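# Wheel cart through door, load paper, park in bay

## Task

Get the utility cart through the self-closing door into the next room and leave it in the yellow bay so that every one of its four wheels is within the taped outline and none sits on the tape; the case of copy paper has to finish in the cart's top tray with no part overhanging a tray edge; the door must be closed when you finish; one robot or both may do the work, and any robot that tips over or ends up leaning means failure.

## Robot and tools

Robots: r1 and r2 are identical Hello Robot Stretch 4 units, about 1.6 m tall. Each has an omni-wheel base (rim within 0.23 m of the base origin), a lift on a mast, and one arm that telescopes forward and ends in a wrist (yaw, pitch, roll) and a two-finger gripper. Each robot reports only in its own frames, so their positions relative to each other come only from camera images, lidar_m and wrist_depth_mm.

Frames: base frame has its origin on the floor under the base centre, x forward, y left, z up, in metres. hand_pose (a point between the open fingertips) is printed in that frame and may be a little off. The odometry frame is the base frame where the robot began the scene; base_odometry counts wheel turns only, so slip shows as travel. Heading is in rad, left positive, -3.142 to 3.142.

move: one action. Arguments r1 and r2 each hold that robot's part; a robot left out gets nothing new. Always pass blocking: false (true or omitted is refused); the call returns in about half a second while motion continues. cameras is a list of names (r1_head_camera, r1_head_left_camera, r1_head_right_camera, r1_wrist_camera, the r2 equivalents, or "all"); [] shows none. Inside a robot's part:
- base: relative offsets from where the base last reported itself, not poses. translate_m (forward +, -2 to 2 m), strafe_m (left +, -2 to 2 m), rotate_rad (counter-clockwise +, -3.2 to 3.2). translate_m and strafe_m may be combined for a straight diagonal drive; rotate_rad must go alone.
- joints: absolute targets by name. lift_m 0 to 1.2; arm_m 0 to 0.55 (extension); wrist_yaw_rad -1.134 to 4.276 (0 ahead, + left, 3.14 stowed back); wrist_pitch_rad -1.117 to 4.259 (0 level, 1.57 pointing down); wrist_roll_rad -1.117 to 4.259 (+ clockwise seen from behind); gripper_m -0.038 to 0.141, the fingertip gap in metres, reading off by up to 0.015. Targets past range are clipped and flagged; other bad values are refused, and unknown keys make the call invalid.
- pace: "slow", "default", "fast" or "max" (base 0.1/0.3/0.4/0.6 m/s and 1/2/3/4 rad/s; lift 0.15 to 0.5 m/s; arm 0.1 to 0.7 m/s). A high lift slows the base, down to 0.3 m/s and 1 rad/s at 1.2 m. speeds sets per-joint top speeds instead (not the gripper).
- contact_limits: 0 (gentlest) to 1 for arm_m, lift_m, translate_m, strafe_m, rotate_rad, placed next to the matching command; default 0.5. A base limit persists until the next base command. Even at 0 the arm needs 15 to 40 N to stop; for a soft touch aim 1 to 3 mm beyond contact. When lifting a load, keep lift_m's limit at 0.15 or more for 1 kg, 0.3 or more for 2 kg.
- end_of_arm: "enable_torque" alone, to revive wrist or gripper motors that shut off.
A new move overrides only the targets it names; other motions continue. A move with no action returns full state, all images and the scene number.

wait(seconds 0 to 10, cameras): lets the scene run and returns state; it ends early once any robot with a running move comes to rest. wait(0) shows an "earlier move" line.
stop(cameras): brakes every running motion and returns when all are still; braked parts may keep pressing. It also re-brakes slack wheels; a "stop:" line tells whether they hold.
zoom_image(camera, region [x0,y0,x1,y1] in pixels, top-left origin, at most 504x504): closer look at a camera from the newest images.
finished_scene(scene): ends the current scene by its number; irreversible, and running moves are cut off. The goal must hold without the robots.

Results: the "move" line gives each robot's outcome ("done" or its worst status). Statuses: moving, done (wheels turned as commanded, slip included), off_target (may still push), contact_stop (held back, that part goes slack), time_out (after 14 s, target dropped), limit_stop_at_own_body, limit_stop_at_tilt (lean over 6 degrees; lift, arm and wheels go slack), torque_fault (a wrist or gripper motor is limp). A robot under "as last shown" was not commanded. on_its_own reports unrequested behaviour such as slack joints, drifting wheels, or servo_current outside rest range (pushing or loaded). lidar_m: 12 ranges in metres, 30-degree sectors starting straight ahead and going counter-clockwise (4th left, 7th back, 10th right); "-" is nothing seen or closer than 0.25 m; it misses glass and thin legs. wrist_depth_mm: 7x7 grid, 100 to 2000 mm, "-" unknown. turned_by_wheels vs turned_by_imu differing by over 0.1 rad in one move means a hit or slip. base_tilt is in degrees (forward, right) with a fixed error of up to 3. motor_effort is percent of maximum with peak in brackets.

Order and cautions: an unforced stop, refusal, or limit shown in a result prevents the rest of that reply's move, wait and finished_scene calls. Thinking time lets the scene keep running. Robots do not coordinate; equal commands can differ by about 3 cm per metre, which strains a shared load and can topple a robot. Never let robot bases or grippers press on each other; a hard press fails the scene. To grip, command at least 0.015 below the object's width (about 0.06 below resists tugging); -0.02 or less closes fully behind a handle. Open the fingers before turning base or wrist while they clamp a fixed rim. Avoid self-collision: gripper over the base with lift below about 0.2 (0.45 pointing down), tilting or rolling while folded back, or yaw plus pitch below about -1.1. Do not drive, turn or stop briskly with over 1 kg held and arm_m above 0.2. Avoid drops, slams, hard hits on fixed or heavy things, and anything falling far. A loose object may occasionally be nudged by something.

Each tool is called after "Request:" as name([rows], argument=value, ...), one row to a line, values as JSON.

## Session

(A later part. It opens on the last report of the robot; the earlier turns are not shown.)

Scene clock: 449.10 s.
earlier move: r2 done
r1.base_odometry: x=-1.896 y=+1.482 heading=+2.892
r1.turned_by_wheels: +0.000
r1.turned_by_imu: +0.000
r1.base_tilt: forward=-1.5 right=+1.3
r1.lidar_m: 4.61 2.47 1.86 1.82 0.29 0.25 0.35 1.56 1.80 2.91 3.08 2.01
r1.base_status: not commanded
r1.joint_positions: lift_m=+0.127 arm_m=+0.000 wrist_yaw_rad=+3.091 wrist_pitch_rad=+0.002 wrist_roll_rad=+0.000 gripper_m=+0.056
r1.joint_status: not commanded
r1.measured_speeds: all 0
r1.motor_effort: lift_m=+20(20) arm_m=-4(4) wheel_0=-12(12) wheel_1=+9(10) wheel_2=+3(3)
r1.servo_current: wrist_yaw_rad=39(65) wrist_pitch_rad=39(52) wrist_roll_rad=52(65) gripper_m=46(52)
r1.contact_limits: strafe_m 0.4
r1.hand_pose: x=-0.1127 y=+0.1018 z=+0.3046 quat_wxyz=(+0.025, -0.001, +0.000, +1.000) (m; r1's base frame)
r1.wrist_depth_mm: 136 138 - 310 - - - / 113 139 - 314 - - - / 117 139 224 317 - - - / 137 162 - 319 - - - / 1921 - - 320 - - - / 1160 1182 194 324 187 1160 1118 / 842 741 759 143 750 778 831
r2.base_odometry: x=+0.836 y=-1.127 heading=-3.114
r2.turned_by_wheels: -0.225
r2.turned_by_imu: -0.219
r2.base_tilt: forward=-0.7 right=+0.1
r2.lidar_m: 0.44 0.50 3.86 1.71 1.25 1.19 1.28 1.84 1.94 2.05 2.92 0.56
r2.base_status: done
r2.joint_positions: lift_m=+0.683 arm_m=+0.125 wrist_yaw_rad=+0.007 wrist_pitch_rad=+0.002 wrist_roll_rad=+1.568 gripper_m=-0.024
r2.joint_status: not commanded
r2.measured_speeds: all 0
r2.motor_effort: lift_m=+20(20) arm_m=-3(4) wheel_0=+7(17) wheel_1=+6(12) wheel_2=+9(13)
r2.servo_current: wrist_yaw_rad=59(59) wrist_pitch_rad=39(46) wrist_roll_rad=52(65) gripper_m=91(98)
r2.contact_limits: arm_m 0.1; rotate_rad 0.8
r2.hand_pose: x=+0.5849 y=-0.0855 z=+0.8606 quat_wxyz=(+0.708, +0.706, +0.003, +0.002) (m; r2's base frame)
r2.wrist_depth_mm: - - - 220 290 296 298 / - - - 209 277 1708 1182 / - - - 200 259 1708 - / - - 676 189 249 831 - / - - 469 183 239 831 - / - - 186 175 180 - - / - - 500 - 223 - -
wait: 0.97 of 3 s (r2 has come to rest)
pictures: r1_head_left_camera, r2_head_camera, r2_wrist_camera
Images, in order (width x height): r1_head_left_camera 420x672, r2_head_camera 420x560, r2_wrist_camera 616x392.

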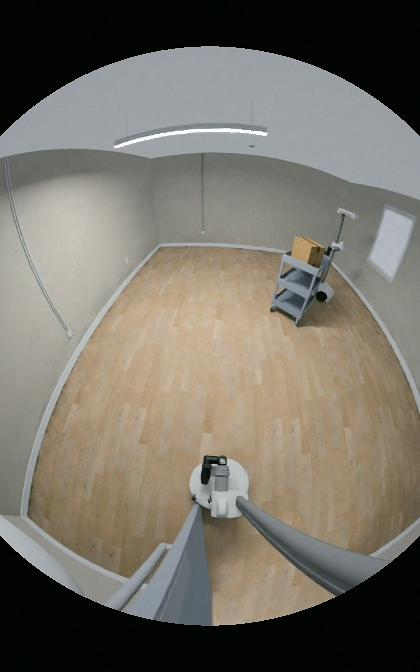

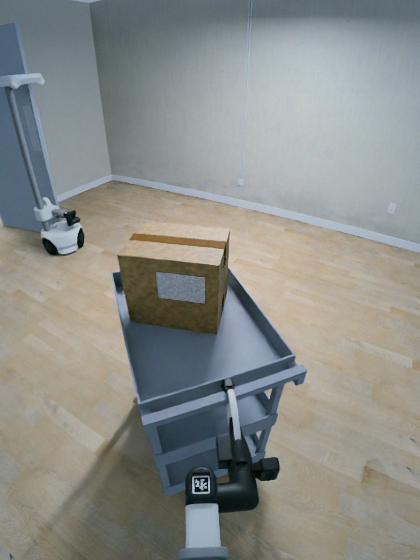

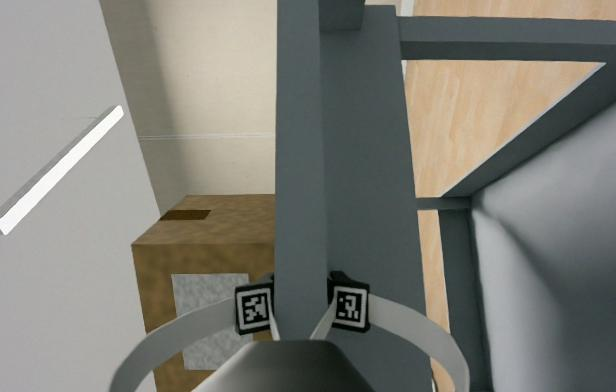

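Request:
move(blocking=false, r2={"base":{"translate_m":0.03,"strafe_m":0.4},"contact_limits":{"strafe_m":0.8}})

Request:
wait(seconds=4, cameras=[])

Request:
move(blocking=false, r2={"base":{"rotate_rad":-0.35},"pace":"slow","contact_limits":{"rotate_rad":0.8}})

Request:
wait(seconds=3, cameras=[])

Request:
move(blocking=false, r2={"base":{"translate_m":0.03,"strafe_m":0.36},"contact_limits":{"strafe_m":0.8}})

Request:
wait(seconds=4, cameras=[])

Request:
move(blocking=false, r2={"base":{"rotate_rad":-0.35},"pace":"slow","contact_limits":{"rotate_rad":0.8}})

Request:
wait(seconds=3, cameras=["r2_head_camera","r2_wrist_camera","r1_head_left_camera"])

Request:
move(blocking=false, r2={"base":{"translate_m":0.03,"strafe_m":0.36},"contact_limits":{"strafe_m":0.8}})

Request:
wait(seconds=4, cameras=[])

Request:
move(blocking=false, r2={"base":{"rotate_rad":-0.35},"pace":"slow","contact_limits":{"rotate_rad":0.8}})

Request:
wait(seconds=3, cameras=["r2_head_camera","r2_wrist_camera","r1_head_left_camera"])

Scene clock: 468.93 s.
move: r2 moving
r1: as last shown
r1.base_tilt: forward=-1.6 right=+1.4
r1.lidar_m: 4.61 2.49 1.88 1.81 0.30 0.25 0.40 1.57 1.76 2.90 3.07 2.02
r1.motor_effort: lift_m=+20(20) arm_m=-4(4) wheel_0=-11(12) wheel_1=+9(10) wheel_2=+3(3)
r1.servo_current: wrist_yaw_rad=46(65) wrist_pitch_rad=46(46) wrist_roll_rad=39(65) gripper_m=39(46)
r1.contact_limits: strafe_m 0.4
r1.wrist_depth_mm: 136 138 - 312 - - - / 113 139 - 312 - - - / 117 139 224 317 - - - / 137 163 - 319 - - - / 1863 - - 320 - - - / 1182 1229 193 322 187 1138 1160 / 842 750 750 143 750 788 820
r2.base_odometry: x=+0.834 y=-1.162 heading=-3.116
r2.turned_by_wheels: -0.002
r2.turned_by_imu: -0.001
r2.base_tilt: forward=-0.7 right=+0.1
r2.lidar_m: 0.47 2.93 3.81 1.67 1.20 1.17 1.26 1.85 1.98 2.09 2.98 0.58
r2.base_status: translate_m moving; strafe_m moving
r2.joint_positions: lift_m=+0.683 arm_m=+0.125 wrist_yaw_rad=-0.007 wrist_pitch_rad=+0.002 wrist_roll_rad=+1.568 gripper_m=-0.024
r2.joint_status: not commanded
r2.measured_speeds: translate_m=+0.009 strafe_m=+0.134 rotate_rad=-0.001 lift_m=+0.000 arm_m=+0.000 wrist_yaw_rad=-0.042 wrist_pitch_rad=+0.000 wrist_roll_rad=+0.000
r2.motor_effort: lift_m=+20(20) arm_m=-4(4) wheel_0=-12(14) wheel_1=+9(12) wheel_2=-10(10)
r2.servo_current: wrist_yaw_rad=39(72) wrist_pitch_rad=39(39) wrist_roll_rad=39(52) gripper_m=85(91)
r2.contact_limits: arm_m 0.1; strafe_m 0.8
r2.hand_pose: x=+0.5837 y=-0.0893 z=+0.8606 quat_wxyz=(+0.708, +0.706, -0.002, -0.003) (m; r2's base frame)
r2.wrist_depth_mm: - - - 268 297 307 306 / - - - 213 279 1708 1205 / - - - 203 264 1708 504 / - - - 190 251 831 - / - - 473 183 240 831 - / - - 187 173 180 - - / - - 492 - 220 - -
pictures: none

Scene clock: 471.13 s.
earlier move: r2 done
r1.base_odometry: x=-1.896 y=+1.482 heading=+2.892
r1.turned_by_wheels: +0.000
r1.turned_by_imu: +0.000
r1.base_tilt: forward=-1.5 right=+1.4
r1.lidar_m: 4.61 2.48 1.89 1.82 0.32 0.25 0.38 1.56 1.76 2.91 2.90 1.86
r1.base_status: not commanded
r1.joint_positions: lift_m=+0.127 arm_m=+0.000 wrist_yaw_rad=+3.091 wrist_pitch_rad=+0.002 wrist_roll_rad=+0.000 gripper_m=+0.056
r1.joint_status: not commanded
r1.measured_speeds: all 0
r1.motor_effort: lift_m=+20(20) arm_m=-4(4) wheel_0=-11(12) wheel_1=+10(10) wheel_2=+3(3)
r1.servo_current: wrist_yaw_rad=52(65) wrist_pitch_rad=39(52) wrist_roll_rad=46(65) gripper_m=33(46)
r1.contact_limits: strafe_m 0.4
r1.hand_pose: x=-0.1127 y=+0.1018 z=+0.3046 quat_wxyz=(+0.025, -0.001, +0.000, +1.000) (m; r1's base frame)
r1.wrist_depth_mm: 136 138 - 312 - - - / 113 139 - 314 - - - / 117 140 225 315 - - - / 137 163 - 319 - - - / 1921 - - 320 - - - / 1182 1205 194 324 187 1138 1138 / 831 750 759 143 750 778 820
r2.base_odometry: x=+0.817 y=-1.528 heading=-3.115
r2.turned_by_wheels: +0.001
r2.turned_by_imu: +0.000
r2.base_tilt: forward=-0.7 right=+0.1
r2.lidar_m: 0.58 2.77 3.50 1.42 1.08 0.99 1.08 1.59 2.27 2.45 3.44 0.50
r2.base_status: done
r2.joint_positions: lift_m=+0.683 arm_m=+0.125 wrist_yaw_rad=-0.005 wrist_pitch_rad=+0.002 wrist_roll_rad=+1.568 gripper_m=-0.024
r2.joint_status: not commanded
r2.measured_speeds: all 0
r2.motor_effort: lift_m=+20(20) arm_m=-3(4) wheel_0=-2(18) wheel_1=+2(12) wheel_2=-7(15)
r2.servo_current: wrist_yaw_rad=59(78) wrist_pitch_rad=39(52) wrist_roll_rad=39(65) gripper_m=85(98)
r2.contact_limits: arm_m 0.1; strafe_m 0.8
r2.hand_pose: x=+0.5838 y=-0.0890 z=+0.8606 quat_wxyz=(+0.708, +0.706, -0.001, -0.002) (m; r2's base frame)
r2.wrist_depth_mm: - - 554 134 187 - - / - 496 455 140 196 759 - / - 459 442 147 208 - - / - - 525 155 217 - - / - - 640 163 229 - - / - - 185 172 171 1708 - / - - - - - - 469
wait: 2.20 of 4 s (r2 has come to rest)
pictures: none
No camera images: "cameras" was empty.

Scene clock: 471.63 s.
move: r2 moving
r1: as last shown
r1.base_tilt: forward=-1.5 right=+1.3
r1.lidar_m: 4.62 2.49 1.89 1.83 0.32 0.25 0.41 1.56 1.78 2.91 2.93 1.90
r1.motor_effort: lift_m=+20(20) arm_m=-4(4) wheel_0=-11(12) wheel_1=+9(10) wheel_2=+3(3)
r1.servo_current: wrist_yaw_rad=52(65) wrist_pitch_rad=39(46) wrist_roll_rad=46(59) gripper_m=39(46)
r1.contact_limits: strafe_m 0.4
r1.wrist_depth_mm: 137 138 - 312 - - - / 113 139 - 315 - - - / 117 140 224 315 - - - / 137 162 - 320 - - - / 1921 - - 319 - - - / 1182 1205 195 322 187 1160 1138 / 831 750 759 143 750 788 809
r2.base_odometry: x=+0.816 y=-1.528 heading=+3.045
r2.turned_by_wheels: -0.124
r2.turned_by_imu: -0.120
r2.base_tilt: forward=-0.6 right=+0.1
r2.lidar_m: 0.53 0.62 3.51 1.64 1.11 1.02 1.04 1.35 2.29 2.34 3.02 0.55
r2.base_status: rotate_rad moving
r2.joint_positions: lift_m=+0.683 arm_m=+0.125 wrist_yaw_rad=+0.007 wrist_pitch_rad=+0.002 wrist_roll_rad=+1.568 gripper_m=-0.024
r2.joint_status: not commanded
r2.measured_speeds: translate_m=+0.002 strafe_m=-0.001 rotate_rad=-0.497 lift_m=+0.000 arm_m=+0.000 wrist_yaw_rad=+0.000 wrist_pitch_rad=+0.000 wrist_roll_rad=+0.000
r2.motor_effort: lift_m=+20(20) arm_m=-3(4) wheel_0=+10(15) wheel_1=+8(10) wheel_2=+15(15)
r2.servo_current: wrist_yaw_rad=46(65) wrist_pitch_rad=39(46) wrist_roll_rad=39(52) gripper_m=85(91)
r2.contact_limits: arm_m 0.1; rotate_rad 0.8
r2.hand_pose: x=+0.5849 y=-0.0854 z=+0.8606 quat_wxyz=(+0.708, +0.706, +0.003, +0.002) (m; r2's base frame)
r2.wrist_depth_mm: - - - 154 208 1576 - / - - 585 157 214 759 - / - - 459 161 220 - - / - - 484 165 226 - - / - - 549 169 230 - - / - - 186 175 179 - - / - - - - - 1708 488
pictures: none

Scene clock: 472.60 s.
earlier move: r2 done
r1.base_odometry: x=-1.896 y=+1.482 heading=+2.892
r1.turned_by_wheels: +0.000
r1.turned_by_imu: +0.000
r1.base_tilt: forward=-1.5 right=+1.3
r1.lidar_m: 4.62 2.50 1.87 1.81 0.33 0.25 0.37 1.56 1.75 2.89 2.90 1.96
r1.base_status: not commanded
r1.joint_positions: lift_m=+0.127 arm_m=+0.000 wrist_yaw_rad=+3.091 wrist_pitch_rad=+0.002 wrist_roll_rad=+0.000 gripper_m=+0.056
r1.joint_status: not commanded
r1.measured_speeds: all 0
r1.motor_effort: lift_m=+20(20) arm_m=-4(4) wheel_0=-11(12) wheel_1=+9(10) wheel_2=+3(3)
r1.servo_current: wrist_yaw_rad=33(72) wrist_pitch_rad=39(46) wrist_roll_rad=26(65) gripper_m=39(46)
r1.contact_limits: strafe_m 0.4
r1.hand_pose: x=-0.1127 y=+0.1018 z=+0.3046 quat_wxyz=(+0.025, -0.001, +0.000, +1.000) (m; r1's base frame)
r1.wrist_depth_mm: 136 138 - 312 - - - / 113 139 - 315 - - - / 117 139 225 317 - - - / 137 162 - 317 - - - / 1921 - - 320 - - - / 1182 1205 194 320 187 1160 1138 / 854 759 750 143 759 778 820
r2.base_odometry: x=+0.817 y=-1.528 heading=+2.819
r2.turned_by_wheels: -0.226
r2.turned_by_imu: -0.219
r2.base_tilt: forward=-0.7 right=+0.1
r2.lidar_m: 0.48 0.53 3.52 2.25 1.26 1.04 1.00 1.15 1.99 2.30 2.64 0.58
r2.base_status: done
r2.joint_positions: lift_m=+0.683 arm_m=+0.125 wrist_yaw_rad=+0.001 wrist_pitch_rad=+0.002 wrist_roll_rad=+1.568 gripper_m=-0.024
r2.joint_status: not commanded
r2.measured_speeds: all 0
r2.motor_effort: lift_m=+20(20) arm_m=-3(4) wheel_0=+2(15) wheel_1=+4(10) wheel_2=+3(15)
r2.servo_current: wrist_yaw_rad=39(65) wrist_pitch_rad=33(46) wrist_roll_rad=52(59) gripper_m=85(91)
r2.contact_limits: arm_m 0.1; rotate_rad 0.8
r2.hand_pose: x=+0.5843 y=-0.0873 z=+0.8606 quat_wxyz=(+0.708, +0.706, +0.001, +0.000) (m; r2's base frame)
r2.wrist_depth_mm: - - - 231 303 303 307 / - - - 217 285 1618 1160 / - - - 205 268 1756 517 / - - - 194 253 768 - / - - 466 185 241 831 - / - - 187 174 179 - - / - - 500 - 220 - -
wait: 0.97 of 3 s (r2 has come to rest)
pictures: none
No camera images: "cameras" was empty.

Scene clock: 473.10 s.
move: r2 moving
r1: as last shown
r1.base_tilt: forward=-1.6 right=+1.3
r1.lidar_m: 4.62 2.48 1.86 1.81 0.33 0.25 0.40 1.57 1.78 2.92 2.83 1.92
r1.motor_effort: lift_m=+19(20) arm_m=-4(4) wheel_0=-12(12) wheel_1=+9(10) wheel_2=+3(3)
r1.servo_current: wrist_yaw_rad=59(72) wrist_pitch_rad=46(46) wrist_roll_rad=59(65) gripper_m=39(46)
r1.contact_limits: strafe_m 0.4
r1.wrist_depth_mm: 136 139 - 310 - - - / 113 139 - 315 - - - / 117 140 224 315 - - - / 137 162 - 317 - - - / 1921 - - 320 - - - / 1182 1205 193 322 187 1160 1138 / 842 750 759 143 741 778 820
r2.base_odometry: x=+0.803 y=-1.559 heading=+2.818
r2.turned_by_wheels: -0.001
r2.turned_by_imu: -0.001
r2.base_tilt: forward=-0.7 right=+0.0
r2.lidar_m: 0.44 2.75 3.50 2.30 1.25 1.04 1.02 1.17 1.93 2.32 2.67 0.59
r2.base_status: translate_m moving; strafe_m moving
r2.joint_positions: lift_m=+0.683 arm_m=+0.125 wrist_yaw_rad=-0.003 wrist_pitch_rad=+0.002 wrist_roll_rad=+1.568 gripper_m=-0.024
r2.joint_status: not commanded
r2.measured_speeds: translate_m=+0.012 strafe_m=+0.135 rotate_rad=-0.005 lift_m=+0.000 arm_m=+0.000 wrist_yaw_rad=-0.001 wrist_pitch_rad=+0.000 wrist_roll_rad=+0.000
r2.motor_effort: lift_m=+20(20) arm_m=-3(4) wheel_0=-13(18) wheel_1=+10(11) wheel_2=-8(9)
r2.servo_current: wrist_yaw_rad=52(59) wrist_pitch_rad=46(46) wrist_roll_rad=46(59) gripper_m=91(91)
r2.contact_limits: arm_m 0.1; strafe_m 0.8
r2.hand_pose: x=+0.5840 y=-0.0884 z=+0.8606 quat_wxyz=(+0.708, +0.706, -0.001, -0.002) (m; r2's base frame)
r2.wrist_depth_mm: - - - 268 296 307 304 / - - - 213 282 1756 1182 / - - - 202 264 1708 504 / - - - 190 251 820 - / - - 469 183 240 842 - / - - 187 174 178 - - / - - 500 - 221 - -
pictures: none

Scene clock: 475.17 s.
earlier move: r2 done
r1.base_odometry: x=-1.896 y=+1.482 heading=+2.892
r1.turned_by_wheels: +0.000
r1.turned_by_imu: +0.000
r1.base_tilt: forward=-1.5 right=+1.4
r1.lidar_m: 4.62 2.48 1.88 1.83 0.28 0.25 0.40 1.55 1.80 2.91 2.54 1.81
r1.base_status: not commanded
r1.joint_positions: lift_m=+0.127 arm_m=+0.000 wrist_yaw_rad=+3.091 wrist_pitch_rad=+0.002 wrist_roll_rad=+0.000 gripper_m=+0.056
r1.joint_status: not commanded
r1.measured_speeds: all 0
r1.motor_effort: lift_m=+20(20) arm_m=-4(4) wheel_0=-11(12) wheel_1=+9(10) wheel_2=+3(3)
r1.servo_current: wrist_yaw_rad=39(72) wrist_pitch_rad=39(52) wrist_roll_rad=39(72) gripper_m=46(46)
r1.contact_limits: strafe_m 0.4
r1.hand_pose: x=-0.1127 y=+0.1018 z=+0.3046 quat_wxyz=(+0.025, -0.001, +0.000, +1.000) (m; r1's base frame)
r1.wrist_depth_mm: 136 138 - 312 - - - / 113 139 - 315 - - - / 117 139 224 317 - - - / 137 162 - 317 - - - / 1921 - - 320 - - - / 1205 1205 193 320 187 1160 1138 / 842 750 768 143 741 778 820
r2.base_odometry: x=+0.674 y=-1.860 heading=+2.819
r2.turned_by_wheels: +0.001
r2.turned_by_imu: +0.000
r2.base_tilt: forward=-0.6 right=+0.1
r2.lidar_m: 0.54 2.56 3.17 2.19 1.22 0.99 1.00 1.11 1.88 2.65 3.02 0.51
r2.base_status: done
r2.joint_positions: lift_m=+0.683 arm_m=+0.125 wrist_yaw_rad=-0.003 wrist_pitch_rad=+0.002 wrist_roll_rad=+1.568 gripper_m=-0.024
r2.joint_status: not commanded
r2.measured_speeds: all 0
r2.motor_effort: lift_m=+20(20) arm_m=-4(4) wheel_0=-2(18) wheel_1=+2(11) wheel_2=-7(13)
r2.servo_current: wrist_yaw_rad=46(65) wrist_pitch_rad=39(46) wrist_roll_rad=33(59) gripper_m=85(98)
r2.contact_limits: arm_m 0.1; strafe_m 0.8
r2.hand_pose: x=+0.5840 y=-0.0883 z=+0.8606 quat_wxyz=(+0.708, +0.706, -0.001, -0.002) (m; r2's base frame)
r2.wrist_depth_mm: - - - 147 202 1576 - / - - 544 152 209 759 - / - 473 449 156 215 - - / - - 488 161 222 - - / - - 569 169 230 - - / - - 185 173 181 - - / - - - - - 1863 492
wait: 2.07 of 4 s (r2 has come to rest)
pictures: none
No camera images: "cameras" was empty.

Scene clock: 475.67 s.
move: r2 moving
r1: as last shown
r1.base_tilt: forward=-1.5 right=+1.3
r1.lidar_m: 4.61 2.50 1.87 1.80 0.32 0.25 0.38 1.57 1.78 2.91 2.54 1.83
r1.motor_effort: lift_m=+20(20) arm_m=-3(4) wheel_0=-12(12) wheel_1=+9(10) wheel_2=+3(3)
r1.servo_current: wrist_yaw_rad=59(65) wrist_pitch_rad=39(46) wrist_roll_rad=46(59) gripper_m=39(46)
r1.contact_limits: strafe_m 0.4
r1.wrist_depth_mm: 136 138 - 312 - - - / 113 139 - 314 - - - / 117 139 224 317 - - - / 137 162 - 319 - - - / 1921 - - 320 - - - / 1182 1205 194 324 187 1138 1118 / 854 750 759 143 741 768 820
r2.base_odometry: x=+0.674 y=-1.859 heading=+2.695
r2.turned_by_wheels: -0.124
r2.turned_by_imu: -0.120
r2.base_tilt: forward=-0.7 right=+0.1
r2.lidar_m: 0.54 0.58 3.15 2.86 1.33 1.01 0.98 1.07 1.58 2.65 2.85 0.55
r2.base_status: rotate_rad moving
r2.joint_positions: lift_m=+0.683 arm_m=+0.125 wrist_yaw_rad=+0.007 wrist_pitch_rad=+0.002 wrist_roll_rad=+1.568 gripper_m=-0.024
r2.joint_status: not commanded
r2.measured_speeds: translate_m=+0.001 strafe_m=-0.001 rotate_rad=-0.493 lift_m=+0.000 arm_m=+0.000 wrist_yaw_rad=+0.000 wrist_pitch_rad=+0.000 wrist_roll_rad=+0.000
r2.motor_effort: lift_m=+20(20) arm_m=-3(4) wheel_0=+11(18) wheel_1=+6(10) wheel_2=+16(16)
r2.servo_current: wrist_yaw_rad=46(65) wrist_pitch_rad=46(46) wrist_roll_rad=46(52) gripper_m=85(91)
r2.contact_limits: arm_m 0.1; rotate_rad 0.8
r2.hand_pose: x=+0.5849 y=-0.0855 z=+0.8606 quat_wxyz=(+0.708, +0.706, +0.003, +0.002) (m; r2's base frame)
r2.wrist_depth_mm: - - - 163 220 1661 1182 / - - - 165 223 1576 - / - - 517 167 226 - - / - 484 469 228 229 - - / - - 521 172 232 842 - / - - 187 174 180 - - / - - - - - - 525
pictures: none

Scene clock: 476.63 s.
earlier move: r2 done
r1.base_odometry: x=-1.896 y=+1.482 heading=+2.892
r1.turned_by_wheels: +0.000
r1.turned_by_imu: +0.000
r1.base_tilt: forward=-1.5 right=+1.3
r1.lidar_m: 4.62 2.50 1.87 1.81 0.31 0.25 0.39 1.58 1.77 2.89 2.55 1.90
r1.base_status: not commanded
r1.joint_positions: lift_m=+0.127 arm_m=+0.000 wrist_yaw_rad=+3.091 wrist_pitch_rad=+0.002 wrist_roll_rad=+0.000 gripper_m=+0.056
r1.joint_status: not commanded
r1.measured_speeds: all 0
r1.motor_effort: lift_m=+20(20) arm_m=-4(4) wheel_0=-11(12) wheel_1=+10(10) wheel_2=+3(3)
r1.servo_current: wrist_yaw_rad=33(72) wrist_pitch_rad=46(52) wrist_roll_rad=39(59) gripper_m=39(46)
r1.contact_limits: strafe_m 0.4
r1.hand_pose: x=-0.1127 y=+0.1018 z=+0.3046 quat_wxyz=(+0.025, -0.001, +0.000, +1.000) (m; r1's base frame)
r1.wrist_depth_mm: 136 139 - 314 - - - / 113 139 - 315 - - - / 117 139 224 315 - - - / 137 162 - 317 - - - / 1983 - - 322 - - - / 1182 1205 194 324 187 1160 1138 / 854 750 759 143 750 778 820
r2.base_odometry: x=+0.674 y=-1.860 heading=+2.470
r2.turned_by_wheels: -0.225
r2.turned_by_imu: -0.219
r2.base_tilt: forward=-0.7 right=+0.0
r2.lidar_m: 0.45 0.44 2.56 3.17 1.65 1.09 0.98 0.99 1.25 2.64 2.68 0.58
r2.base_status: done
r2.joint_positions: lift_m=+0.683 arm_m=+0.125 wrist_yaw_rad=+0.003 wrist_pitch_rad=+0.002 wrist_roll_rad=+1.568 gripper_m=-0.024
r2.joint_status: not commanded
r2.measured_speeds: all 0
r2.motor_effort: lift_m=+20(20) arm_m=-3(4) wheel_0=+4(18) wheel_1=+5(10) wheel_2=+4(16)
r2.servo_current: wrist_yaw_rad=46(65) wrist_pitch_rad=39(46) wrist_roll_rad=33(59) gripper_m=91(98)
r2.contact_limits: arm_m 0.1; rotate_rad 0.8
r2.hand_pose: x=+0.5845 y=-0.0866 z=+0.8606 quat_wxyz=(+0.708, +0.706, +0.002, +0.000) (m; r2's base frame)
r2.wrist_depth_mm: - - - 257 - 1537 1118 / - - - 287 306 329 327 / - - - 212 278 1708 508 / - - - 198 258 1756 - / - - 539 186 242 842 - / - - 186 173 180 - - / - - 473 - 218 - -
wait: 0.97 of 3 s (r2 has come to rest)
pictures: r1_head_left_camera, r2_head_camera, r2_wrist_camera
Images, in order (width x height): r1_head_left_camera 420x672, r2_head_camera 420x560, r2_wrist_camera 616x392.

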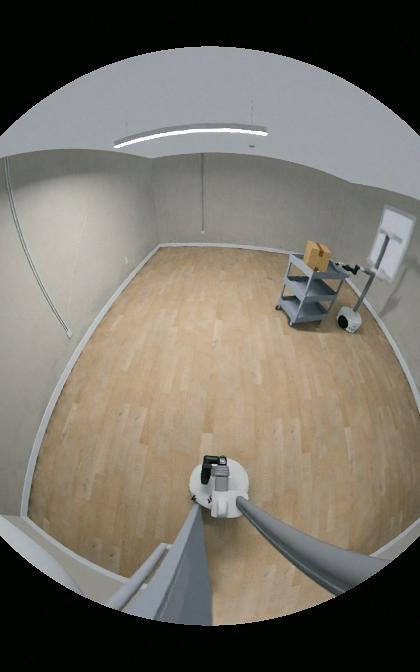

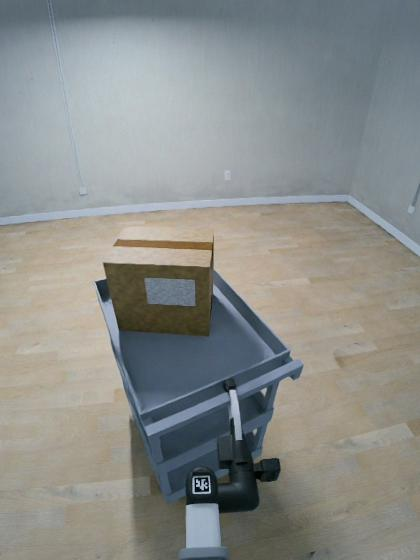

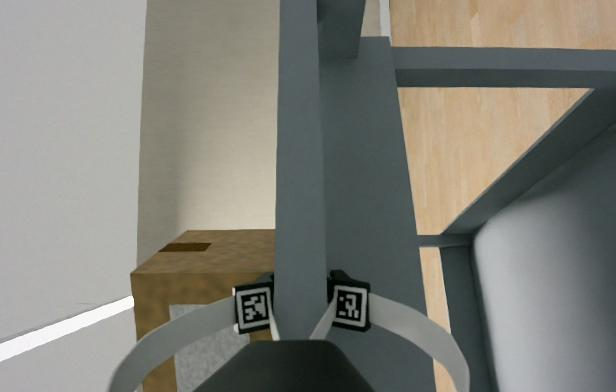

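Scene clock: 477.13 s.
move: r2 moving
r1: as last shown
r1.base_tilt: forward=-1.5 right=+1.4
r1.lidar_m: 4.62 2.48 1.88 1.82 0.31 0.25 0.39 1.56 1.80 2.89 2.51 1.90
r1.motor_effort: lift_m=+19(20) arm_m=-4(4) wheel_0=-11(12) wheel_1=+10(10) wheel_2=+3(3)
r1.servo_current: wrist_yaw_rad=52(59) wrist_pitch_rad=46(46) wrist_roll_rad=59(59) gripper_m=46(46)
r1.contact_limits: strafe_m 0.4
r1.wrist_depth_mm: 136 139 - 312 - - - / 113 139 - 315 - - - / 117 139 224 315 - - - / 137 162 - 317 - - - / 1921 - - 320 - - - / 1205 1182 193 324 187 1160 1118 / 842 759 750 143 741 778 831
r2.base_odometry: x=+0.651 y=-1.885 heading=+2.468
r2.turned_by_wheels: -0.002
r2.turned_by_imu: -0.002
r2.base_tilt: forward=-0.7 right=+0.1
r2.lidar_m: 0.42 0.55 2.52 3.11 1.67 1.08 1.00 1.00 1.25 2.68 2.73 0.59
r2.base_status: translate_m moving; strafe_m moving
r2.joint_positions: lift_m=+0.683 arm_m=+0.125 wrist_yaw_rad=-0.007 wrist_pitch_rad=+0.002 wrist_roll_rad=+1.568 gripper_m=-0.024
r2.joint_status: not commanded
r2.measured_speeds: translate_m=+0.013 strafe_m=+0.134 rotate_rad=-0.005 lift_m=+0.000 arm_m=+0.000 wrist_yaw_rad=-0.024 wrist_pitch_rad=+0.000 wrist_roll_rad=+0.000
r2.motor_effort: lift_m=+20(20) arm_m=-4(4) wheel_0=-13(15) wheel_1=+11(13) wheel_2=-12(14)
r2.servo_current: wrist_yaw_rad=59(59) wrist_pitch_rad=46(46) wrist_roll_rad=46(59) gripper_m=85(91)
r2.contact_limits: arm_m 0.1; strafe_m 0.8
r2.hand_pose: x=+0.5836 y=-0.0895 z=+0.8606 quat_wxyz=(+0.708, +0.706, -0.002, -0.003) (m; r2's base frame)
r2.wrist_depth_mm: - - - 264 - 1576 1098 / - - - 289 309 332 332 / - - - 213 281 1756 508 / - - - 198 257 1863 - / - - 549 185 241 831 - / - - 188 172 179 - - / - - 466 - 216 - -
pictures: none

Scene clock: 479.20 s.
earlier move: r2 done
r1.base_odometry: x=-1.896 y=+1.482 heading=+2.892
r1.turned_by_wheels: +0.000
r1.turned_by_imu: +0.000
r1.base_tilt: forward=-1.5 right=+1.3
r1.lidar_m: 4.61 2.46 1.88 1.82 0.32 0.25 0.39 1.56 1.75 2.91 2.23 1.77
r1.base_status: not commanded
r1.joint_positions: lift_m=+0.127 arm_m=+0.000 wrist_yaw_rad=+3.091 wrist_pitch_rad=+0.002 wrist_roll_rad=+0.000 gripper_m=+0.056
r1.joint_status: not commanded
r1.measured_speeds: all 0
r1.motor_effort: lift_m=+19(20) arm_m=-4(4) wheel_0=-11(12) wheel_1=+9(10) wheel_2=+3(3)
r1.servo_current: wrist_yaw_rad=52(65) wrist_pitch_rad=39(52) wrist_roll_rad=46(59) gripper_m=46(46)
r1.contact_limits: strafe_m 0.4
r1.hand_pose: x=-0.1127 y=+0.1018 z=+0.3046 quat_wxyz=(+0.025, -0.001, +0.000, +1.000) (m; r1's base frame)
r1.wrist_depth_mm: 136 138 - 312 - - - / 113 139 - 312 - - - / 117 139 225 315 - - - / 137 162 - 319 - - - / 1921 - - 322 - - - / 1182 1205 194 325 187 1160 1138 / 854 759 759 143 732 778 820
r2.base_odometry: x=+0.427 y=-2.122 heading=+2.469
r2.turned_by_wheels: +0.001
r2.turned_by_imu: +0.000
r2.base_tilt: forward=-0.7 right=+0.1
r2.lidar_m: 0.51 0.54 2.26 2.79 1.74 1.17 1.06 1.08 1.29 2.90 3.05 0.52
r2.base_status: done
r2.joint_positions: lift_m=+0.683 arm_m=+0.125 wrist_yaw_rad=-0.002 wrist_pitch_rad=+0.002 wrist_roll_rad=+1.568 gripper_m=-0.024
r2.joint_status: not commanded
r2.measured_speeds: all 0
r2.motor_effort: lift_m=+20(20) arm_m=-4(4) wheel_0=-1(20) wheel_1=+4(13) wheel_2=-7(15)
r2.servo_current: wrist_yaw_rad=52(65) wrist_pitch_rad=39(46) wrist_roll_rad=52(59) gripper_m=85(104)
r2.contact_limits: arm_m 0.1; strafe_m 0.8
r2.hand_pose: x=+0.5841 y=-0.0881 z=+0.8606 quat_wxyz=(+0.708, +0.706, +0.000, -0.001) (m; r2's base frame)
r2.wrist_depth_mm: - - - 164 222 1661 1182 / - - - 167 224 1537 - / - - 530 168 228 - - / - - 459 229 229 - - / - - 512 172 232 842 - / - - 186 174 179 - - / - - - - - - -
wait: 2.07 of 4 s (r2 has come to rest)
pictures: none
No camera images: "cameras" was empty.

Scene clock: 479.70 s.
move: r2 moving
r1: as last shown
r1.lidar_m: 4.63 2.49 1.84 1.80 0.32 0.25 0.36 1.58 1.76 2.90 2.24 1.76
r1.motor_effort: lift_m=+20(20) arm_m=-4(4) wheel_0=-11(12) wheel_1=+9(10) wheel_2=+3(3)
r1.servo_current: wrist_yaw_rad=46(59) wrist_pitch_rad=39(46) wrist_roll_rad=26(59) gripper_m=39(46)
r1.contact_limits: strafe_m 0.4
r1.wrist_depth_mm: 136 138 - 310 - - - / 113 139 - 314 - - - / 117 140 224 317 - - - / 137 162 - 319 - - - / 1921 - - 320 - - - / 1205 1205 194 324 187 1138 1160 / 842 750 759 143 750 768 831
r2.base_odometry: x=+0.426 y=-2.122 heading=+2.346
r2.turned_by_wheels: -0.124
r2.turned_by_imu: -0.120
r2.base_tilt: forward=-0.6 right=+0.1
r2.lidar_m: 0.50 0.52 2.24 2.82 2.10 1.26 1.05 1.05 1.26 2.26 2.99 0.56
r2.base_status: rotate_rad moving
r2.joint_positions: lift_m=+0.683 arm_m=+0.125 wrist_yaw_rad=+0.008 wrist_pitch_rad=+0.002 wrist_roll_rad=+1.568 gripper_m=-0.024
r2.joint_status: not commanded
r2.measured_speeds: translate_m=+0.003 strafe_m=+0.000 rotate_rad=-0.492 lift_m=+0.000 arm_m=+0.000 wrist_yaw_rad=+0.000 wrist_pitch_rad=+0.000 wrist_roll_rad=+0.000
r2.motor_effort: lift_m=+20(20) arm_m=-3(4) wheel_0=+12(14) wheel_1=+8(10) wheel_2=+15(15)
r2.servo_current: wrist_yaw_rad=65(65) wrist_pitch_rad=39(39) wrist_roll_rad=46(52) gripper_m=91(91)
r2.contact_limits: arm_m 0.1; rotate_rad 0.8
r2.hand_pose: x=+0.5850 y=-0.0851 z=+0.8606 quat_wxyz=(+0.708, +0.706, +0.003, +0.002) (m; r2's base frame)
r2.wrist_depth_mm: - - - 183 245 1366 1098 / - - - 182 241 1708 1098 / - - - 179 240 820 - / - - 488 178 238 842 - / - - 488 176 235 778 - / - - 187 175 180 - - / - - 574 - - - -
pictures: none

Scene clock: 480.70 s.
earlier move: r2 done
r1.base_odometry: x=-1.896 y=+1.482 heading=+2.892
r1.turned_by_wheels: +0.000
r1.turned_by_imu: +0.000
r1.base_tilt: forward=-1.5 right=+1.3
r1.lidar_m: 4.61 2.49 1.87 1.81 0.34 0.25 0.38 1.57 1.77 2.90 2.22 1.80
r1.base_status: not commanded
r1.joint_positions: lift_m=+0.127 arm_m=+0.000 wrist_yaw_rad=+3.091 wrist_pitch_rad=+0.002 wrist_roll_rad=+0.000 gripper_m=+0.056
r1.joint_status: not commanded
r1.measured_speeds: all 0
r1.motor_effort: lift_m=+20(20) arm_m=-4(4) wheel_0=-11(12) wheel_1=+9(10) wheel_2=+3(3)
r1.servo_current: wrist_yaw_rad=39(59) wrist_pitch_rad=46(46) wrist_roll_rad=52(65) gripper_m=39(46)
r1.contact_limits: strafe_m 0.4
r1.hand_pose: x=-0.1127 y=+0.1018 z=+0.3046 quat_wxyz=(+0.025, -0.001, +0.000, +1.000) (m; r1's base frame)
r1.wrist_depth_mm: 136 138 - 310 - - - / 113 139 - 314 - - - / 117 139 223 315 - - - / 137 163 - 320 - - - / 1983 - - 322 - - - / 1160 1205 194 324 187 1160 1118 / 831 750 768 143 750 788 820
r2.base_odometry: x=+0.427 y=-2.123 heading=+2.120
r2.turned_by_wheels: -0.226
r2.turned_by_imu: -0.219
r2.base_tilt: forward=-0.6 right=+0.1
r2.lidar_m: 0.42 0.43 2.26 2.87 2.79 1.47 1.10 1.04 1.16 1.60 3.00 0.59
r2.base_status: done
r2.joint_positions: lift_m=+0.683 arm_m=+0.125 wrist_yaw_rad=-0.001 wrist_pitch_rad=+0.002 wrist_roll_rad=+1.568 gripper_m=-0.024
r2.joint_status: not commanded
r2.measured_speeds: all 0
r2.motor_effort: lift_m=+20(20) arm_m=-3(4) wheel_0=+3(14) wheel_1=+3(10) wheel_2=+2(17)
r2.servo_current: wrist_yaw_rad=52(65) wrist_pitch_rad=39(46) wrist_roll_rad=46(59) gripper_m=85(98)
r2.contact_limits: arm_m 0.1; rotate_rad 0.8
r2.hand_pose: x=+0.5842 y=-0.0876 z=+0.8606 quat_wxyz=(+0.708, +0.706, +0.000, -0.001) (m; r2's base frame)
r2.wrist_depth_mm: - - - 281 - 1661 1160 / - - - 307 334 334 1060 / - - - 228 301 1708 1255 / - - - 207 267 1708 530 / - - - 186 243 831 - / - - 186 172 179 - - / - - 445 - 214 - -
wait: 1.00 of 3 s (r2 has come to rest)
pictures: r1_head_left_camera, r2_head_camera, r2_wrist_camera
Images, in order (width x height): r1_head_left_camera 420x672, r2_head_camera 420x560, r2_wrist_camera 616x392.

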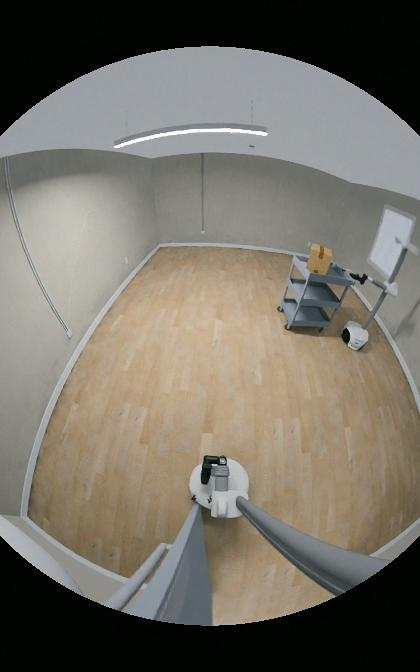

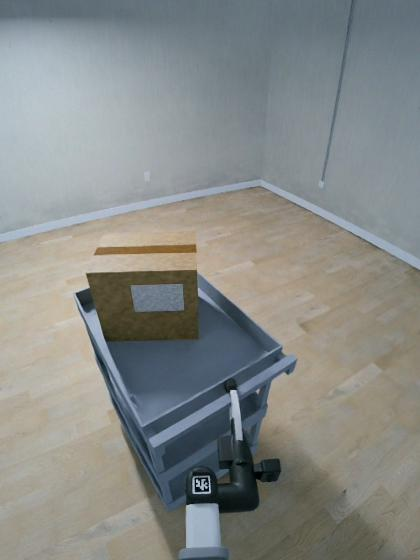

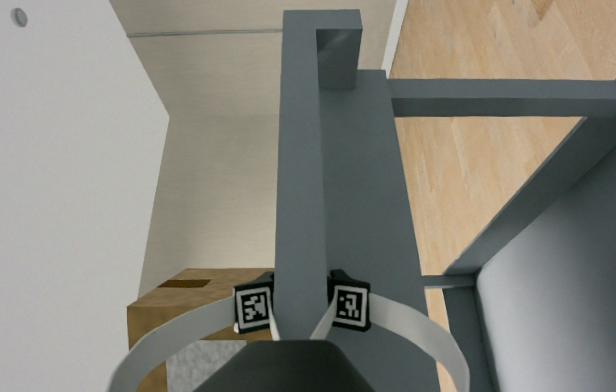

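Request:
move(blocking=false, r2={"base":{"translate_m":0.03,"strafe_m":0.48},"contact_limits":{"strafe_m":0.8}})

Request:
wait(seconds=4, cameras=[])

Request:
move(blocking=false, r2={"base":{"rotate_rad":-0.35},"pace":"slow","contact_limits":{"rotate_rad":0.8}})

Request:
wait(seconds=3, cameras=[])

Request:
move(blocking=false, r2={"base":{"translate_m":0.03,"strafe_m":0.42},"contact_limits":{"strafe_m":0.8}})

Request:
wait(seconds=4, cameras=[])

Request:
move(blocking=false, r2={"base":{"rotate_rad":-0.35},"pace":"slow","contact_limits":{"rotate_rad":0.8}})

Request:
wait(seconds=3, cameras=["r2_head_camera","r2_wrist_camera","r1_head_left_camera","r2_head_left_camera"])

Scene clock: 495.70 s.
move: r2 moving
r1: as last shown
r1.lidar_m: 4.60 2.49 1.87 1.82 0.31 0.25 0.40 1.57 1.77 2.90 2.20 1.84
r1.motor_effort: lift_m=+19(20) arm_m=-4(4) wheel_0=-11(12) wheel_1=+9(10) wheel_2=+3(3)
r1.servo_current: wrist_yaw_rad=52(78) wrist_pitch_rad=46(46) wrist_roll_rad=39(59) gripper_m=52(52)
r1.contact_limits: strafe_m 0.4
r1.wrist_depth_mm: 136 138 - 312 - - - / 113 139 - 314 - - - / 117 139 224 317 - - - / 137 162 - 319 - - - / 1921 - - 320 - - - / 1182 1182 194 324 187 1138 1138 / 854 750 750 143 750 788 820
r2.base_odometry: x=+0.396 y=-2.139 heading=+2.118
r2.turned_by_wheels: -0.002
r2.turned_by_imu: -0.002
r2.base_tilt: forward=-0.7 right=+0.1
r2.lidar_m: 0.41 0.48 2.21 2.82 2.76 1.51 1.12 1.08 1.15 1.61 3.03 0.63
r2.base_status: translate_m moving; strafe_m moving
r2.joint_positions: lift_m=+0.683 arm_m=+0.125 wrist_yaw_rad=-0.007 wrist_pitch_rad=+0.002 wrist_roll_rad=+1.568 gripper_m=-0.024
r2.joint_status: not commanded
r2.measured_speeds: translate_m=+0.010 strafe_m=+0.136 rotate_rad=-0.004 lift_m=+0.000 arm_m=+0.000 wrist_yaw_rad=-0.011 wrist_pitch_rad=+0.000 wrist_roll_rad=+0.000
r2.motor_effort: lift_m=+20(20) arm_m=-3(4) wheel_0=-20(20) wheel_1=+9(11) wheel_2=-11(11)
r2.servo_current: wrist_yaw_rad=46(65) wrist_pitch_rad=39(46) wrist_roll_rad=39(52) gripper_m=85(91)
r2.contact_limits: arm_m 0.1; strafe_m 0.8
r2.hand_pose: x=+0.5837 y=-0.0894 z=+0.8606 quat_wxyz=(+0.708, +0.706, -0.002, -0.003) (m; r2's base frame)
r2.wrist_depth_mm: - - - 279 - 1661 1160 / - - - 303 332 340 1078 / - - - 227 298 1661 1255 / - - - 206 266 1756 535 / - - - 188 245 778 - / - - 187 170 179 - - / - 445 449 - 213 - -
pictures: none

Scene clock: 498.17 s.
earlier move: r2 done
r1.base_odometry: x=-1.896 y=+1.482 heading=+2.892
r1.turned_by_wheels: +0.000
r1.turned_by_imu: +0.000
r1.base_tilt: forward=-1.5 right=+1.3
r1.lidar_m: 4.60 2.48 1.88 1.82 0.32 0.25 0.39 1.55 1.77 2.90 1.80 1.63
r1.base_status: not commanded
r1.joint_positions: lift_m=+0.127 arm_m=+0.000 wrist_yaw_rad=+3.091 wrist_pitch_rad=+0.002 wrist_roll_rad=+0.000 gripper_m=+0.056
r1.joint_status: not commanded
r1.measured_speeds: all 0
r1.motor_effort: lift_m=+20(20) arm_m=-4(4) wheel_0=-11(12) wheel_1=+9(10) wheel_2=+3(3)
r1.servo_current: wrist_yaw_rad=39(78) wrist_pitch_rad=39(46) wrist_roll_rad=59(72) gripper_m=39(52)
r1.contact_limits: strafe_m 0.4
r1.hand_pose: x=-0.1127 y=+0.1018 z=+0.3046 quat_wxyz=(+0.025, -0.001, +0.000, +1.000) (m; r1's base frame)
r1.wrist_depth_mm: 136 138 - 314 - - - / 113 139 - 314 - - - / 117 139 225 317 - - - / 137 162 - 317 - - - / 1921 - - 320 - - - / 1182 1182 193 320 187 1138 1160 / 854 759 759 143 741 788 809
r2.base_odometry: x=+0.002 y=-2.347 heading=+2.120
r2.turned_by_wheels: +0.001
r2.turned_by_imu: -0.001
r2.base_tilt: forward=-0.7 right=+0.0
r2.lidar_m: 0.53 0.57 1.81 2.43 2.35 1.82 1.35 1.31 1.40 1.92 3.41 0.53
r2.base_status: done
r2.joint_positions: lift_m=+0.683 arm_m=+0.125 wrist_yaw_rad=-0.003 wrist_pitch_rad=+0.002 wrist_roll_rad=+1.568 gripper_m=-0.024
r2.joint_status: not commanded
r2.measured_speeds: all 0
r2.motor_effort: lift_m=+20(20) arm_m=-3(4) wheel_0=-1(21) wheel_1=+2(11) wheel_2=-6(15)
r2.servo_current: wrist_yaw_rad=46(78) wrist_pitch_rad=39(46) wrist_roll_rad=46(59) gripper_m=91(98)
r2.contact_limits: arm_m 0.1; strafe_m 0.8
r2.hand_pose: x=+0.5840 y=-0.0883 z=+0.8606 quat_wxyz=(+0.708, +0.706, +0.000, -0.002) (m; r2's base frame)
r2.wrist_depth_mm: - - - 157 213 1618 1182 / - - - 160 219 778 - / - - 508 163 223 - - / - 488 466 167 226 - - / - - 525 171 231 831 - / - - 187 174 179 - - / - - - - - - 530
wait: 2.47 of 4 s (r2 has come to rest)
pictures: none
No camera images: "cameras" was empty.

Scene clock: 498.67 s.
move: r2 moving
r1: as last shown
r1.lidar_m: 4.60 2.49 1.88 1.81 0.31 0.25 0.40 1.56 1.78 2.91 1.79 1.68
r1.motor_effort: lift_m=+20(20) arm_m=-4(4) wheel_0=-11(12) wheel_1=+10(10) wheel_2=+3(3)
r1.servo_current: wrist_yaw_rad=39(65) wrist_pitch_rad=39(52) wrist_roll_rad=39(59) gripper_m=46(46)
r1.contact_limits: strafe_m 0.4
r1.wrist_depth_mm: 136 138 - 310 - - - / 113 139 - 314 - - - / 117 139 224 314 - - - / 137 162 - 319 - - - / 1921 - - 320 - - - / 1182 1205 195 324 188 1182 1138 / 842 750 750 142 741 788 820
r2.base_odometry: x=+0.001 y=-2.347 heading=+1.996
r2.turned_by_wheels: -0.124
r2.turned_by_imu: -0.120
r2.base_tilt: forward=-0.6 right=+0.1
r2.lidar_m: 0.50 0.55 1.80 1.87 2.40 2.01 1.40 1.30 1.33 1.73 3.42 0.56
r2.base_status: rotate_rad moving
r2.joint_positions: lift_m=+0.683 arm_m=+0.125 wrist_yaw_rad=+0.008 wrist_pitch_rad=+0.002 wrist_roll_rad=+1.568 gripper_m=-0.024
r2.joint_status: not commanded
r2.measured_speeds: translate_m=+0.001 strafe_m=-0.002 rotate_rad=-0.492 lift_m=+0.000 arm_m=+0.000 wrist_yaw_rad=+0.000 wrist_pitch_rad=+0.000 wrist_roll_rad=+0.000
r2.motor_effort: lift_m=+20(20) arm_m=-3(4) wheel_0=+14(15) wheel_1=+8(10) wheel_2=+17(17)
r2.servo_current: wrist_yaw_rad=39(59) wrist_pitch_rad=39(46) wrist_roll_rad=52(59) gripper_m=85(98)
r2.contact_limits: arm_m 0.1; rotate_rad 0.8
r2.hand_pose: x=+0.5850 y=-0.0852 z=+0.8606 quat_wxyz=(+0.708, +0.706, +0.003, +0.002) (m; r2's base frame)
r2.wrist_depth_mm: - - - 176 237 1397 1060 / - - - 176 236 1661 1118 / - - 647 176 236 831 - / - - 480 236 236 831 - / - - 488 175 234 - - / - - 187 174 179 - - / - - 591 - - - -
pictures: none

Scene clock: 499.63 s.
earlier move: r2 done
r1.base_odometry: x=-1.896 y=+1.482 heading=+2.892
r1.turned_by_wheels: +0.000
r1.turned_by_imu: +0.000
r1.base_tilt: forward=-1.5 right=+1.3
r1.lidar_m: 4.61 2.49 1.88 1.82 0.29 0.25 0.38 1.57 1.79 2.90 1.79 1.74
r1.base_status: not commanded
r1.joint_positions: lift_m=+0.127 arm_m=+0.000 wrist_yaw_rad=+3.091 wrist_pitch_rad=+0.002 wrist_roll_rad=+0.000 gripper_m=+0.056
r1.joint_status: not commanded
r1.measured_speeds: all 0
r1.motor_effort: lift_m=+20(20) arm_m=-4(4) wheel_0=-11(12) wheel_1=+9(10) wheel_2=+3(3)
r1.servo_current: wrist_yaw_rad=59(65) wrist_pitch_rad=39(52) wrist_roll_rad=72(72) gripper_m=33(46)
r1.contact_limits: strafe_m 0.4
r1.hand_pose: x=-0.1127 y=+0.1018 z=+0.3046 quat_wxyz=(+0.025, -0.001, +0.000, +1.000) (m; r1's base frame)
r1.wrist_depth_mm: 136 138 - 314 - - - / 113 139 - 315 - - - / 117 139 224 317 - - - / 137 161 - 319 - - - / 1921 - - 320 - - - / 1182 1205 193 322 188 1160 1138 / 854 750 759 143 732 788 831
r2.base_odometry: x=+0.002 y=-2.347 heading=+1.770
r2.turned_by_wheels: -0.226
r2.turned_by_imu: -0.219
r2.base_tilt: forward=-0.7 right=+0.0
r2.lidar_m: 0.42 0.44 3.45 1.78 2.41 2.38 1.59 1.31 1.31 1.49 2.52 0.58
r2.base_status: done
r2.joint_positions: lift_m=+0.683 arm_m=+0.125 wrist_yaw_rad=+0.000 wrist_pitch_rad=+0.002 wrist_roll_rad=+1.568 gripper_m=-0.024
r2.joint_status: not commanded
r2.measured_speeds: all 0
r2.motor_effort: lift_m=+20(20) arm_m=-3(4) wheel_0=+3(15) wheel_1=+6(10) wheel_2=+0(18)
r2.servo_current: wrist_yaw_rad=46(59) wrist_pitch_rad=39(46) wrist_roll_rad=59(59) gripper_m=85(98)
r2.contact_limits: arm_m 0.1; rotate_rad 0.8
r2.hand_pose: x=+0.5843 y=-0.0875 z=+0.8606 quat_wxyz=(+0.708, +0.706, +0.000, -0.001) (m; r2's base frame)
r2.wrist_depth_mm: - - - 266 - 1708 1138 / - - - 243 322 324 324 / - - - 221 291 1708 1255 / - - - 202 263 1756 535 / - - - 188 246 778 - / - - 186 172 179 - - / - - 449 - 216 - -
wait: 0.97 of 3 s (r2 has come to rest)
pictures: none
No camera images: "cameras" was empty.

Scene clock: 500.13 s.
move: r2 moving
r1: as last shown
r1.base_tilt: forward=-1.5 right=+1.4
r1.lidar_m: 4.60 2.52 1.89 1.83 0.32 0.25 0.40 1.53 1.77 2.89 1.73 1.73
r1.motor_effort: lift_m=+20(20) arm_m=-4(4) wheel_0=-12(12) wheel_1=+10(10) wheel_2=+3(3)
r1.servo_current: wrist_yaw_rad=46(52) wrist_pitch_rad=39(39) wrist_roll_rad=46(59) gripper_m=39(46)
r1.contact_limits: strafe_m 0.4
r1.wrist_depth_mm: 136 138 - 310 - - - / 113 139 - 315 - - - / 117 139 223 315 - - - / 137 162 - 319 - - - / 1921 - - 320 - - - / 1182 1205 194 324 187 1138 1118 / 854 750 768 143 750 788 809
r2.base_odometry: x=-0.033 y=-2.352 heading=+1.769
r2.turned_by_wheels: -0.002
r2.turned_by_imu: -0.002
r2.base_tilt: forward=-0.7 right=+0.1
r2.lidar_m: 0.41 0.41 3.42 1.73 2.36 2.37 1.61 1.33 1.34 1.54 2.57 0.59
r2.base_status: translate_m moving; strafe_m moving
r2.joint_positions: lift_m=+0.683 arm_m=+0.125 wrist_yaw_rad=-0.007 wrist_pitch_rad=+0.002 wrist_roll_rad=+1.568 gripper_m=-0.024
r2.joint_status: not commanded
r2.measured_speeds: translate_m=+0.012 strafe_m=+0.135 rotate_rad=-0.006 lift_m=+0.000 arm_m=+0.000 wrist_yaw_rad=-0.012 wrist_pitch_rad=+0.000 wrist_roll_rad=+0.000
r2.motor_effort: lift_m=+20(20) arm_m=-3(4) wheel_0=-14(19) wheel_1=+7(13) wheel_2=-12(13)
r2.servo_current: wrist_yaw_rad=52(59) wrist_pitch_rad=39(46) wrist_roll_rad=52(59) gripper_m=85(85)
r2.contact_limits: arm_m 0.1; strafe_m 0.8
r2.hand_pose: x=+0.5837 y=-0.0893 z=+0.8606 quat_wxyz=(+0.708, +0.706, -0.002, -0.003) (m; r2's base frame)
r2.wrist_depth_mm: - - - 262 - 1661 1182 / - - - 240 320 327 329 / - - - 220 290 1756 1182 / - - - 202 263 1708 530 / - - - 186 243 778 - / - 504 187 171 179 - - / - 449 445 - 215 - -
pictures: none

Scene clock: 502.40 s.
earlier move: r2 done
r1.base_odometry: x=-1.896 y=+1.482 heading=+2.892
r1.turned_by_wheels: +0.000
r1.turned_by_imu: +0.000
r1.base_tilt: forward=-1.5 right=+1.3
r1.lidar_m: 1.78 2.47 1.86 1.82 0.33 0.25 0.39 1.57 1.75 2.89 1.36 1.45
r1.base_status: not commanded
r1.joint_positions: lift_m=+0.127 arm_m=+0.000 wrist_yaw_rad=+3.091 wrist_pitch_rad=+0.002 wrist_roll_rad=+0.000 gripper_m=+0.056
r1.joint_status: not commanded
r1.measured_speeds: all 0
r1.motor_effort: lift_m=+19(20) arm_m=-4(4) wheel_0=-11(12) wheel_1=+9(10) wheel_2=+3(3)
r1.servo_current: wrist_yaw_rad=39(72) wrist_pitch_rad=39(46) wrist_roll_rad=46(65) gripper_m=39(46)
r1.contact_limits: strafe_m 0.4
r1.hand_pose: x=-0.1127 y=+0.1018 z=+0.3046 quat_wxyz=(+0.025, -0.001, +0.000, +1.000) (m; r1's base frame)
r1.wrist_depth_mm: 137 138 - 312 - - - / 113 139 - 315 - - - / 117 139 224 315 - - - / 137 161 - 317 - - - / 1983 - - 320 - - - / 1160 1205 194 322 188 1138 1118 / 854 759 759 143 750 778 831
r2.base_odometry: x=-0.416 y=-2.401 heading=+1.770
r2.turned_by_wheels: +0.001
r2.turned_by_imu: -0.001
r2.base_tilt: forward=-0.7 right=+0.0
r2.lidar_m: 0.53 0.57 3.09 1.37 2.11 2.12 1.96 1.64 1.63 1.88 3.10 0.54
r2.base_status: done
r2.joint_positions: lift_m=+0.683 arm_m=+0.125 wrist_yaw_rad=-0.004 wrist_pitch_rad=+0.002 wrist_roll_rad=+1.568 gripper_m=-0.024
r2.joint_status: not commanded
r2.measured_speeds: all 0
r2.motor_effort: lift_m=+20(20) arm_m=-4(4) wheel_0=-2(20) wheel_1=+3(13) wheel_2=-8(16)
r2.servo_current: wrist_yaw_rad=52(72) wrist_pitch_rad=39(46) wrist_roll_rad=39(65) gripper_m=85(91)
r2.contact_limits: arm_m 0.1; strafe_m 0.8
r2.hand_pose: x=+0.5839 y=-0.0886 z=+0.8606 quat_wxyz=(+0.708, +0.706, -0.001, -0.002) (m; r2's base frame)
r2.wrist_depth_mm: - - - 162 219 1397 1098 / - - - 164 222 1576 - / - - 559 167 225 - - / - - 459 228 229 - - / - - 508 172 233 831 - / - - 186 174 179 - - / - - - - - - -
wait: 2.27 of 4 s (r2 has come to rest)
pictures: none
No camera images: "cameras" was empty.

Scene clock: 502.90 s.
move: r2 moving
r1: as last shown
r1.base_tilt: forward=-1.5 right=+1.4
r1.lidar_m: 1.79 2.49 1.88 1.81 0.32 0.25 0.38 1.58 1.75 2.91 1.35 1.49
r1.motor_effort: lift_m=+20(20) arm_m=-3(4) wheel_0=-11(12) wheel_1=+9(10) wheel_2=+3(3)
r1.servo_current: wrist_yaw_rad=52(59) wrist_pitch_rad=39(46) wrist_roll_rad=59(59) gripper_m=39(46)
r1.contact_limits: strafe_m 0.4
r1.wrist_depth_mm: 137 138 - 309 - - - / 113 139 - 315 - - - / 117 139 224 315 - - - / 137 162 - 315 - - - / 1863 - - 322 - - - / 1182 1182 193 324 187 1138 1138 / 842 750 750 143 741 778 831
r2.base_odometry: x=-0.416 y=-2.401 heading=+1.646
r2.turned_by_wheels: -0.123
r2.turned_by_imu: -0.119
r2.base_tilt: forward=-0.6 right=+0.0
r2.lidar_m: 0.51 0.52 3.11 1.39 2.09 2.13 2.11 1.66 1.64 1.75 2.54 0.54
r2.base_status: rotate_rad moving
r2.joint_positions: lift_m=+0.683 arm_m=+0.125 wrist_yaw_rad=+0.009 wrist_pitch_rad=+0.002 wrist_roll_rad=+1.568 gripper_m=-0.024
r2.joint_status: not commanded
r2.measured_speeds: translate_m=+0.002 strafe_m=+0.000 rotate_rad=-0.495 lift_m=+0.000 arm_m=+0.000 wrist_yaw_rad=+0.001 wrist_pitch_rad=+0.000 wrist_roll_rad=+0.000
r2.motor_effort: lift_m=+20(20) arm_m=-3(4) wheel_0=+12(14) wheel_1=+7(10) wheel_2=+17(17)
r2.servo_current: wrist_yaw_rad=59(59) wrist_pitch_rad=33(46) wrist_roll_rad=59(59) gripper_m=85(98)
r2.contact_limits: arm_m 0.1; rotate_rad 0.8
r2.hand_pose: x=+0.5850 y=-0.0849 z=+0.8606 quat_wxyz=(+0.708, +0.706, +0.004, +0.003) (m; r2's base frame)
r2.wrist_depth_mm: - - - 176 237 246 244 / - - - 176 236 1661 1160 / - - - 176 236 831 - / - - 500 235 236 842 - / - - 480 175 234 - - / - - 187 174 179 - - / - - 580 - - - -
pictures: none

Scene clock: 503.90 s.
earlier move: r2 done
r1.base_odometry: x=-1.896 y=+1.482 heading=+2.892
r1.turned_by_wheels: +0.000
r1.turned_by_imu: +0.000
r1.base_tilt: forward=-1.5 right=+1.3
r1.lidar_m: 4.59 2.48 1.86 1.81 0.33 0.25 0.39 1.57 1.77 2.89 1.35 1.58
r1.base_status: not commanded
r1.joint_positions: lift_m=+0.127 arm_m=+0.000 wrist_yaw_rad=+3.091 wrist_pitch_rad=+0.002 wrist_roll_rad=+0.000 gripper_m=+0.056
r1.joint_status: not commanded
r1.measured_speeds: all 0
r1.motor_effort: lift_m=+20(20) arm_m=-4(4) wheel_0=-11(12) wheel_1=+9(10) wheel_2=+3(3)
r1.servo_current: wrist_yaw_rad=59(65) wrist_pitch_rad=39(46) wrist_roll_rad=39(65) gripper_m=46(52)
r1.contact_limits: strafe_m 0.4
r1.hand_pose: x=-0.1127 y=+0.1018 z=+0.3046 quat_wxyz=(+0.025, -0.001, +0.000, +1.000) (m; r1's base frame)
r1.wrist_depth_mm: 136 138 - 310 - - - / 113 139 - 312 - - - / 117 140 224 315 - - - / 137 162 - 320 - - - / 1983 - - 322 - - - / 1229 1205 194 322 187 1160 1138 / 854 750 759 143 741 788 820
r2.base_odometry: x=-0.416 y=-2.401 heading=+1.421
r2.turned_by_wheels: -0.226
r2.turned_by_imu: -0.219
r2.base_tilt: forward=-0.7 right=+0.1
r2.lidar_m: 0.41 0.41 3.10 1.38 1.38 2.11 2.18 1.78 1.62 1.66 2.08 0.59
r2.base_status: done
r2.joint_positions: lift_m=+0.683 arm_m=+0.125 wrist_yaw_rad=+0.000 wrist_pitch_rad=+0.002 wrist_roll_rad=+1.568 gripper_m=-0.024
r2.joint_status: not commanded
r2.measured_speeds: all 0
r2.motor_effort: lift_m=+20(20) arm_m=-3(4) wheel_0=+3(14) wheel_1=+4(10) wheel_2=+2(18)
r2.servo_current: wrist_yaw_rad=52(72) wrist_pitch_rad=46(46) wrist_roll_rad=46(65) gripper_m=85(98)
r2.contact_limits: arm_m 0.1; rotate_rad 0.8
r2.hand_pose: x=+0.5842 y=-0.0876 z=+0.8606 quat_wxyz=(+0.708, +0.706, +0.000, -0.001) (m; r2's base frame)
r2.wrist_depth_mm: - - - - - 1661 1160 / - - - 270 319 1499 1118 / - - - 223 293 1499 433 / - - - 204 265 1756 504 / - - - 186 245 788 - / - - 186 172 179 - - / - - 439 - 215 - -
wait: 1.00 of 3 s (r2 has come to rest)
pictures: r1_head_left_camera, r2_head_camera, r2_head_left_camera, r2_wrist_camera
Images, in order (width x height): r1_head_left_camera 420x672, r2_head_camera 420x560, r2_head_left_camera 420x672, r2_wrist_camera 616x392.

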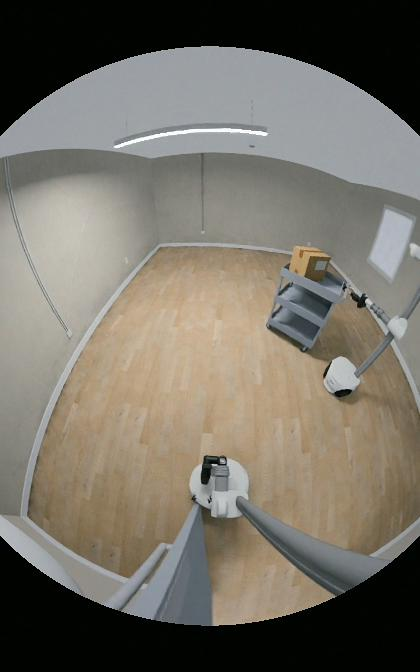

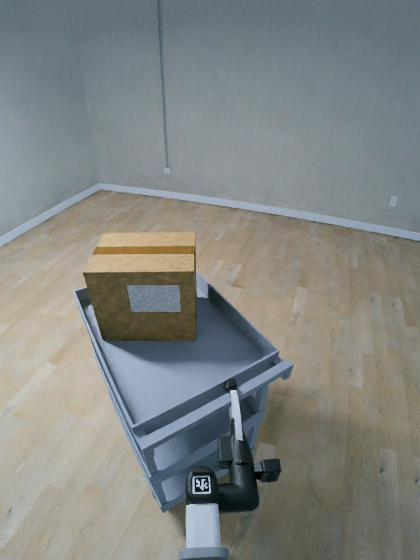

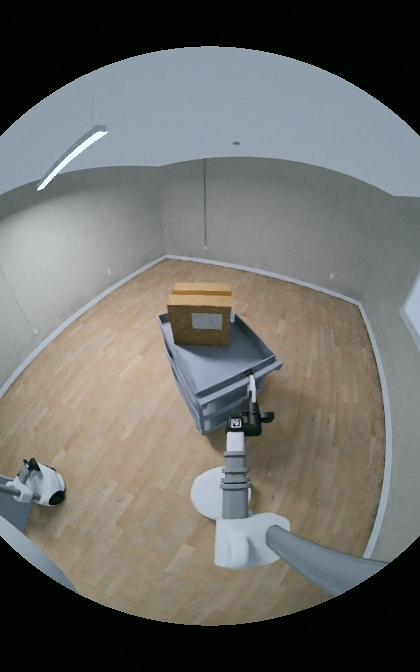

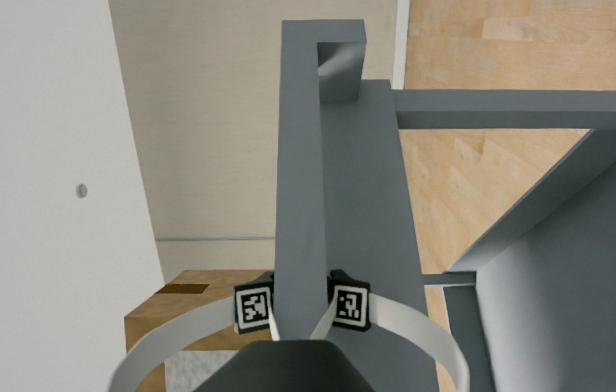

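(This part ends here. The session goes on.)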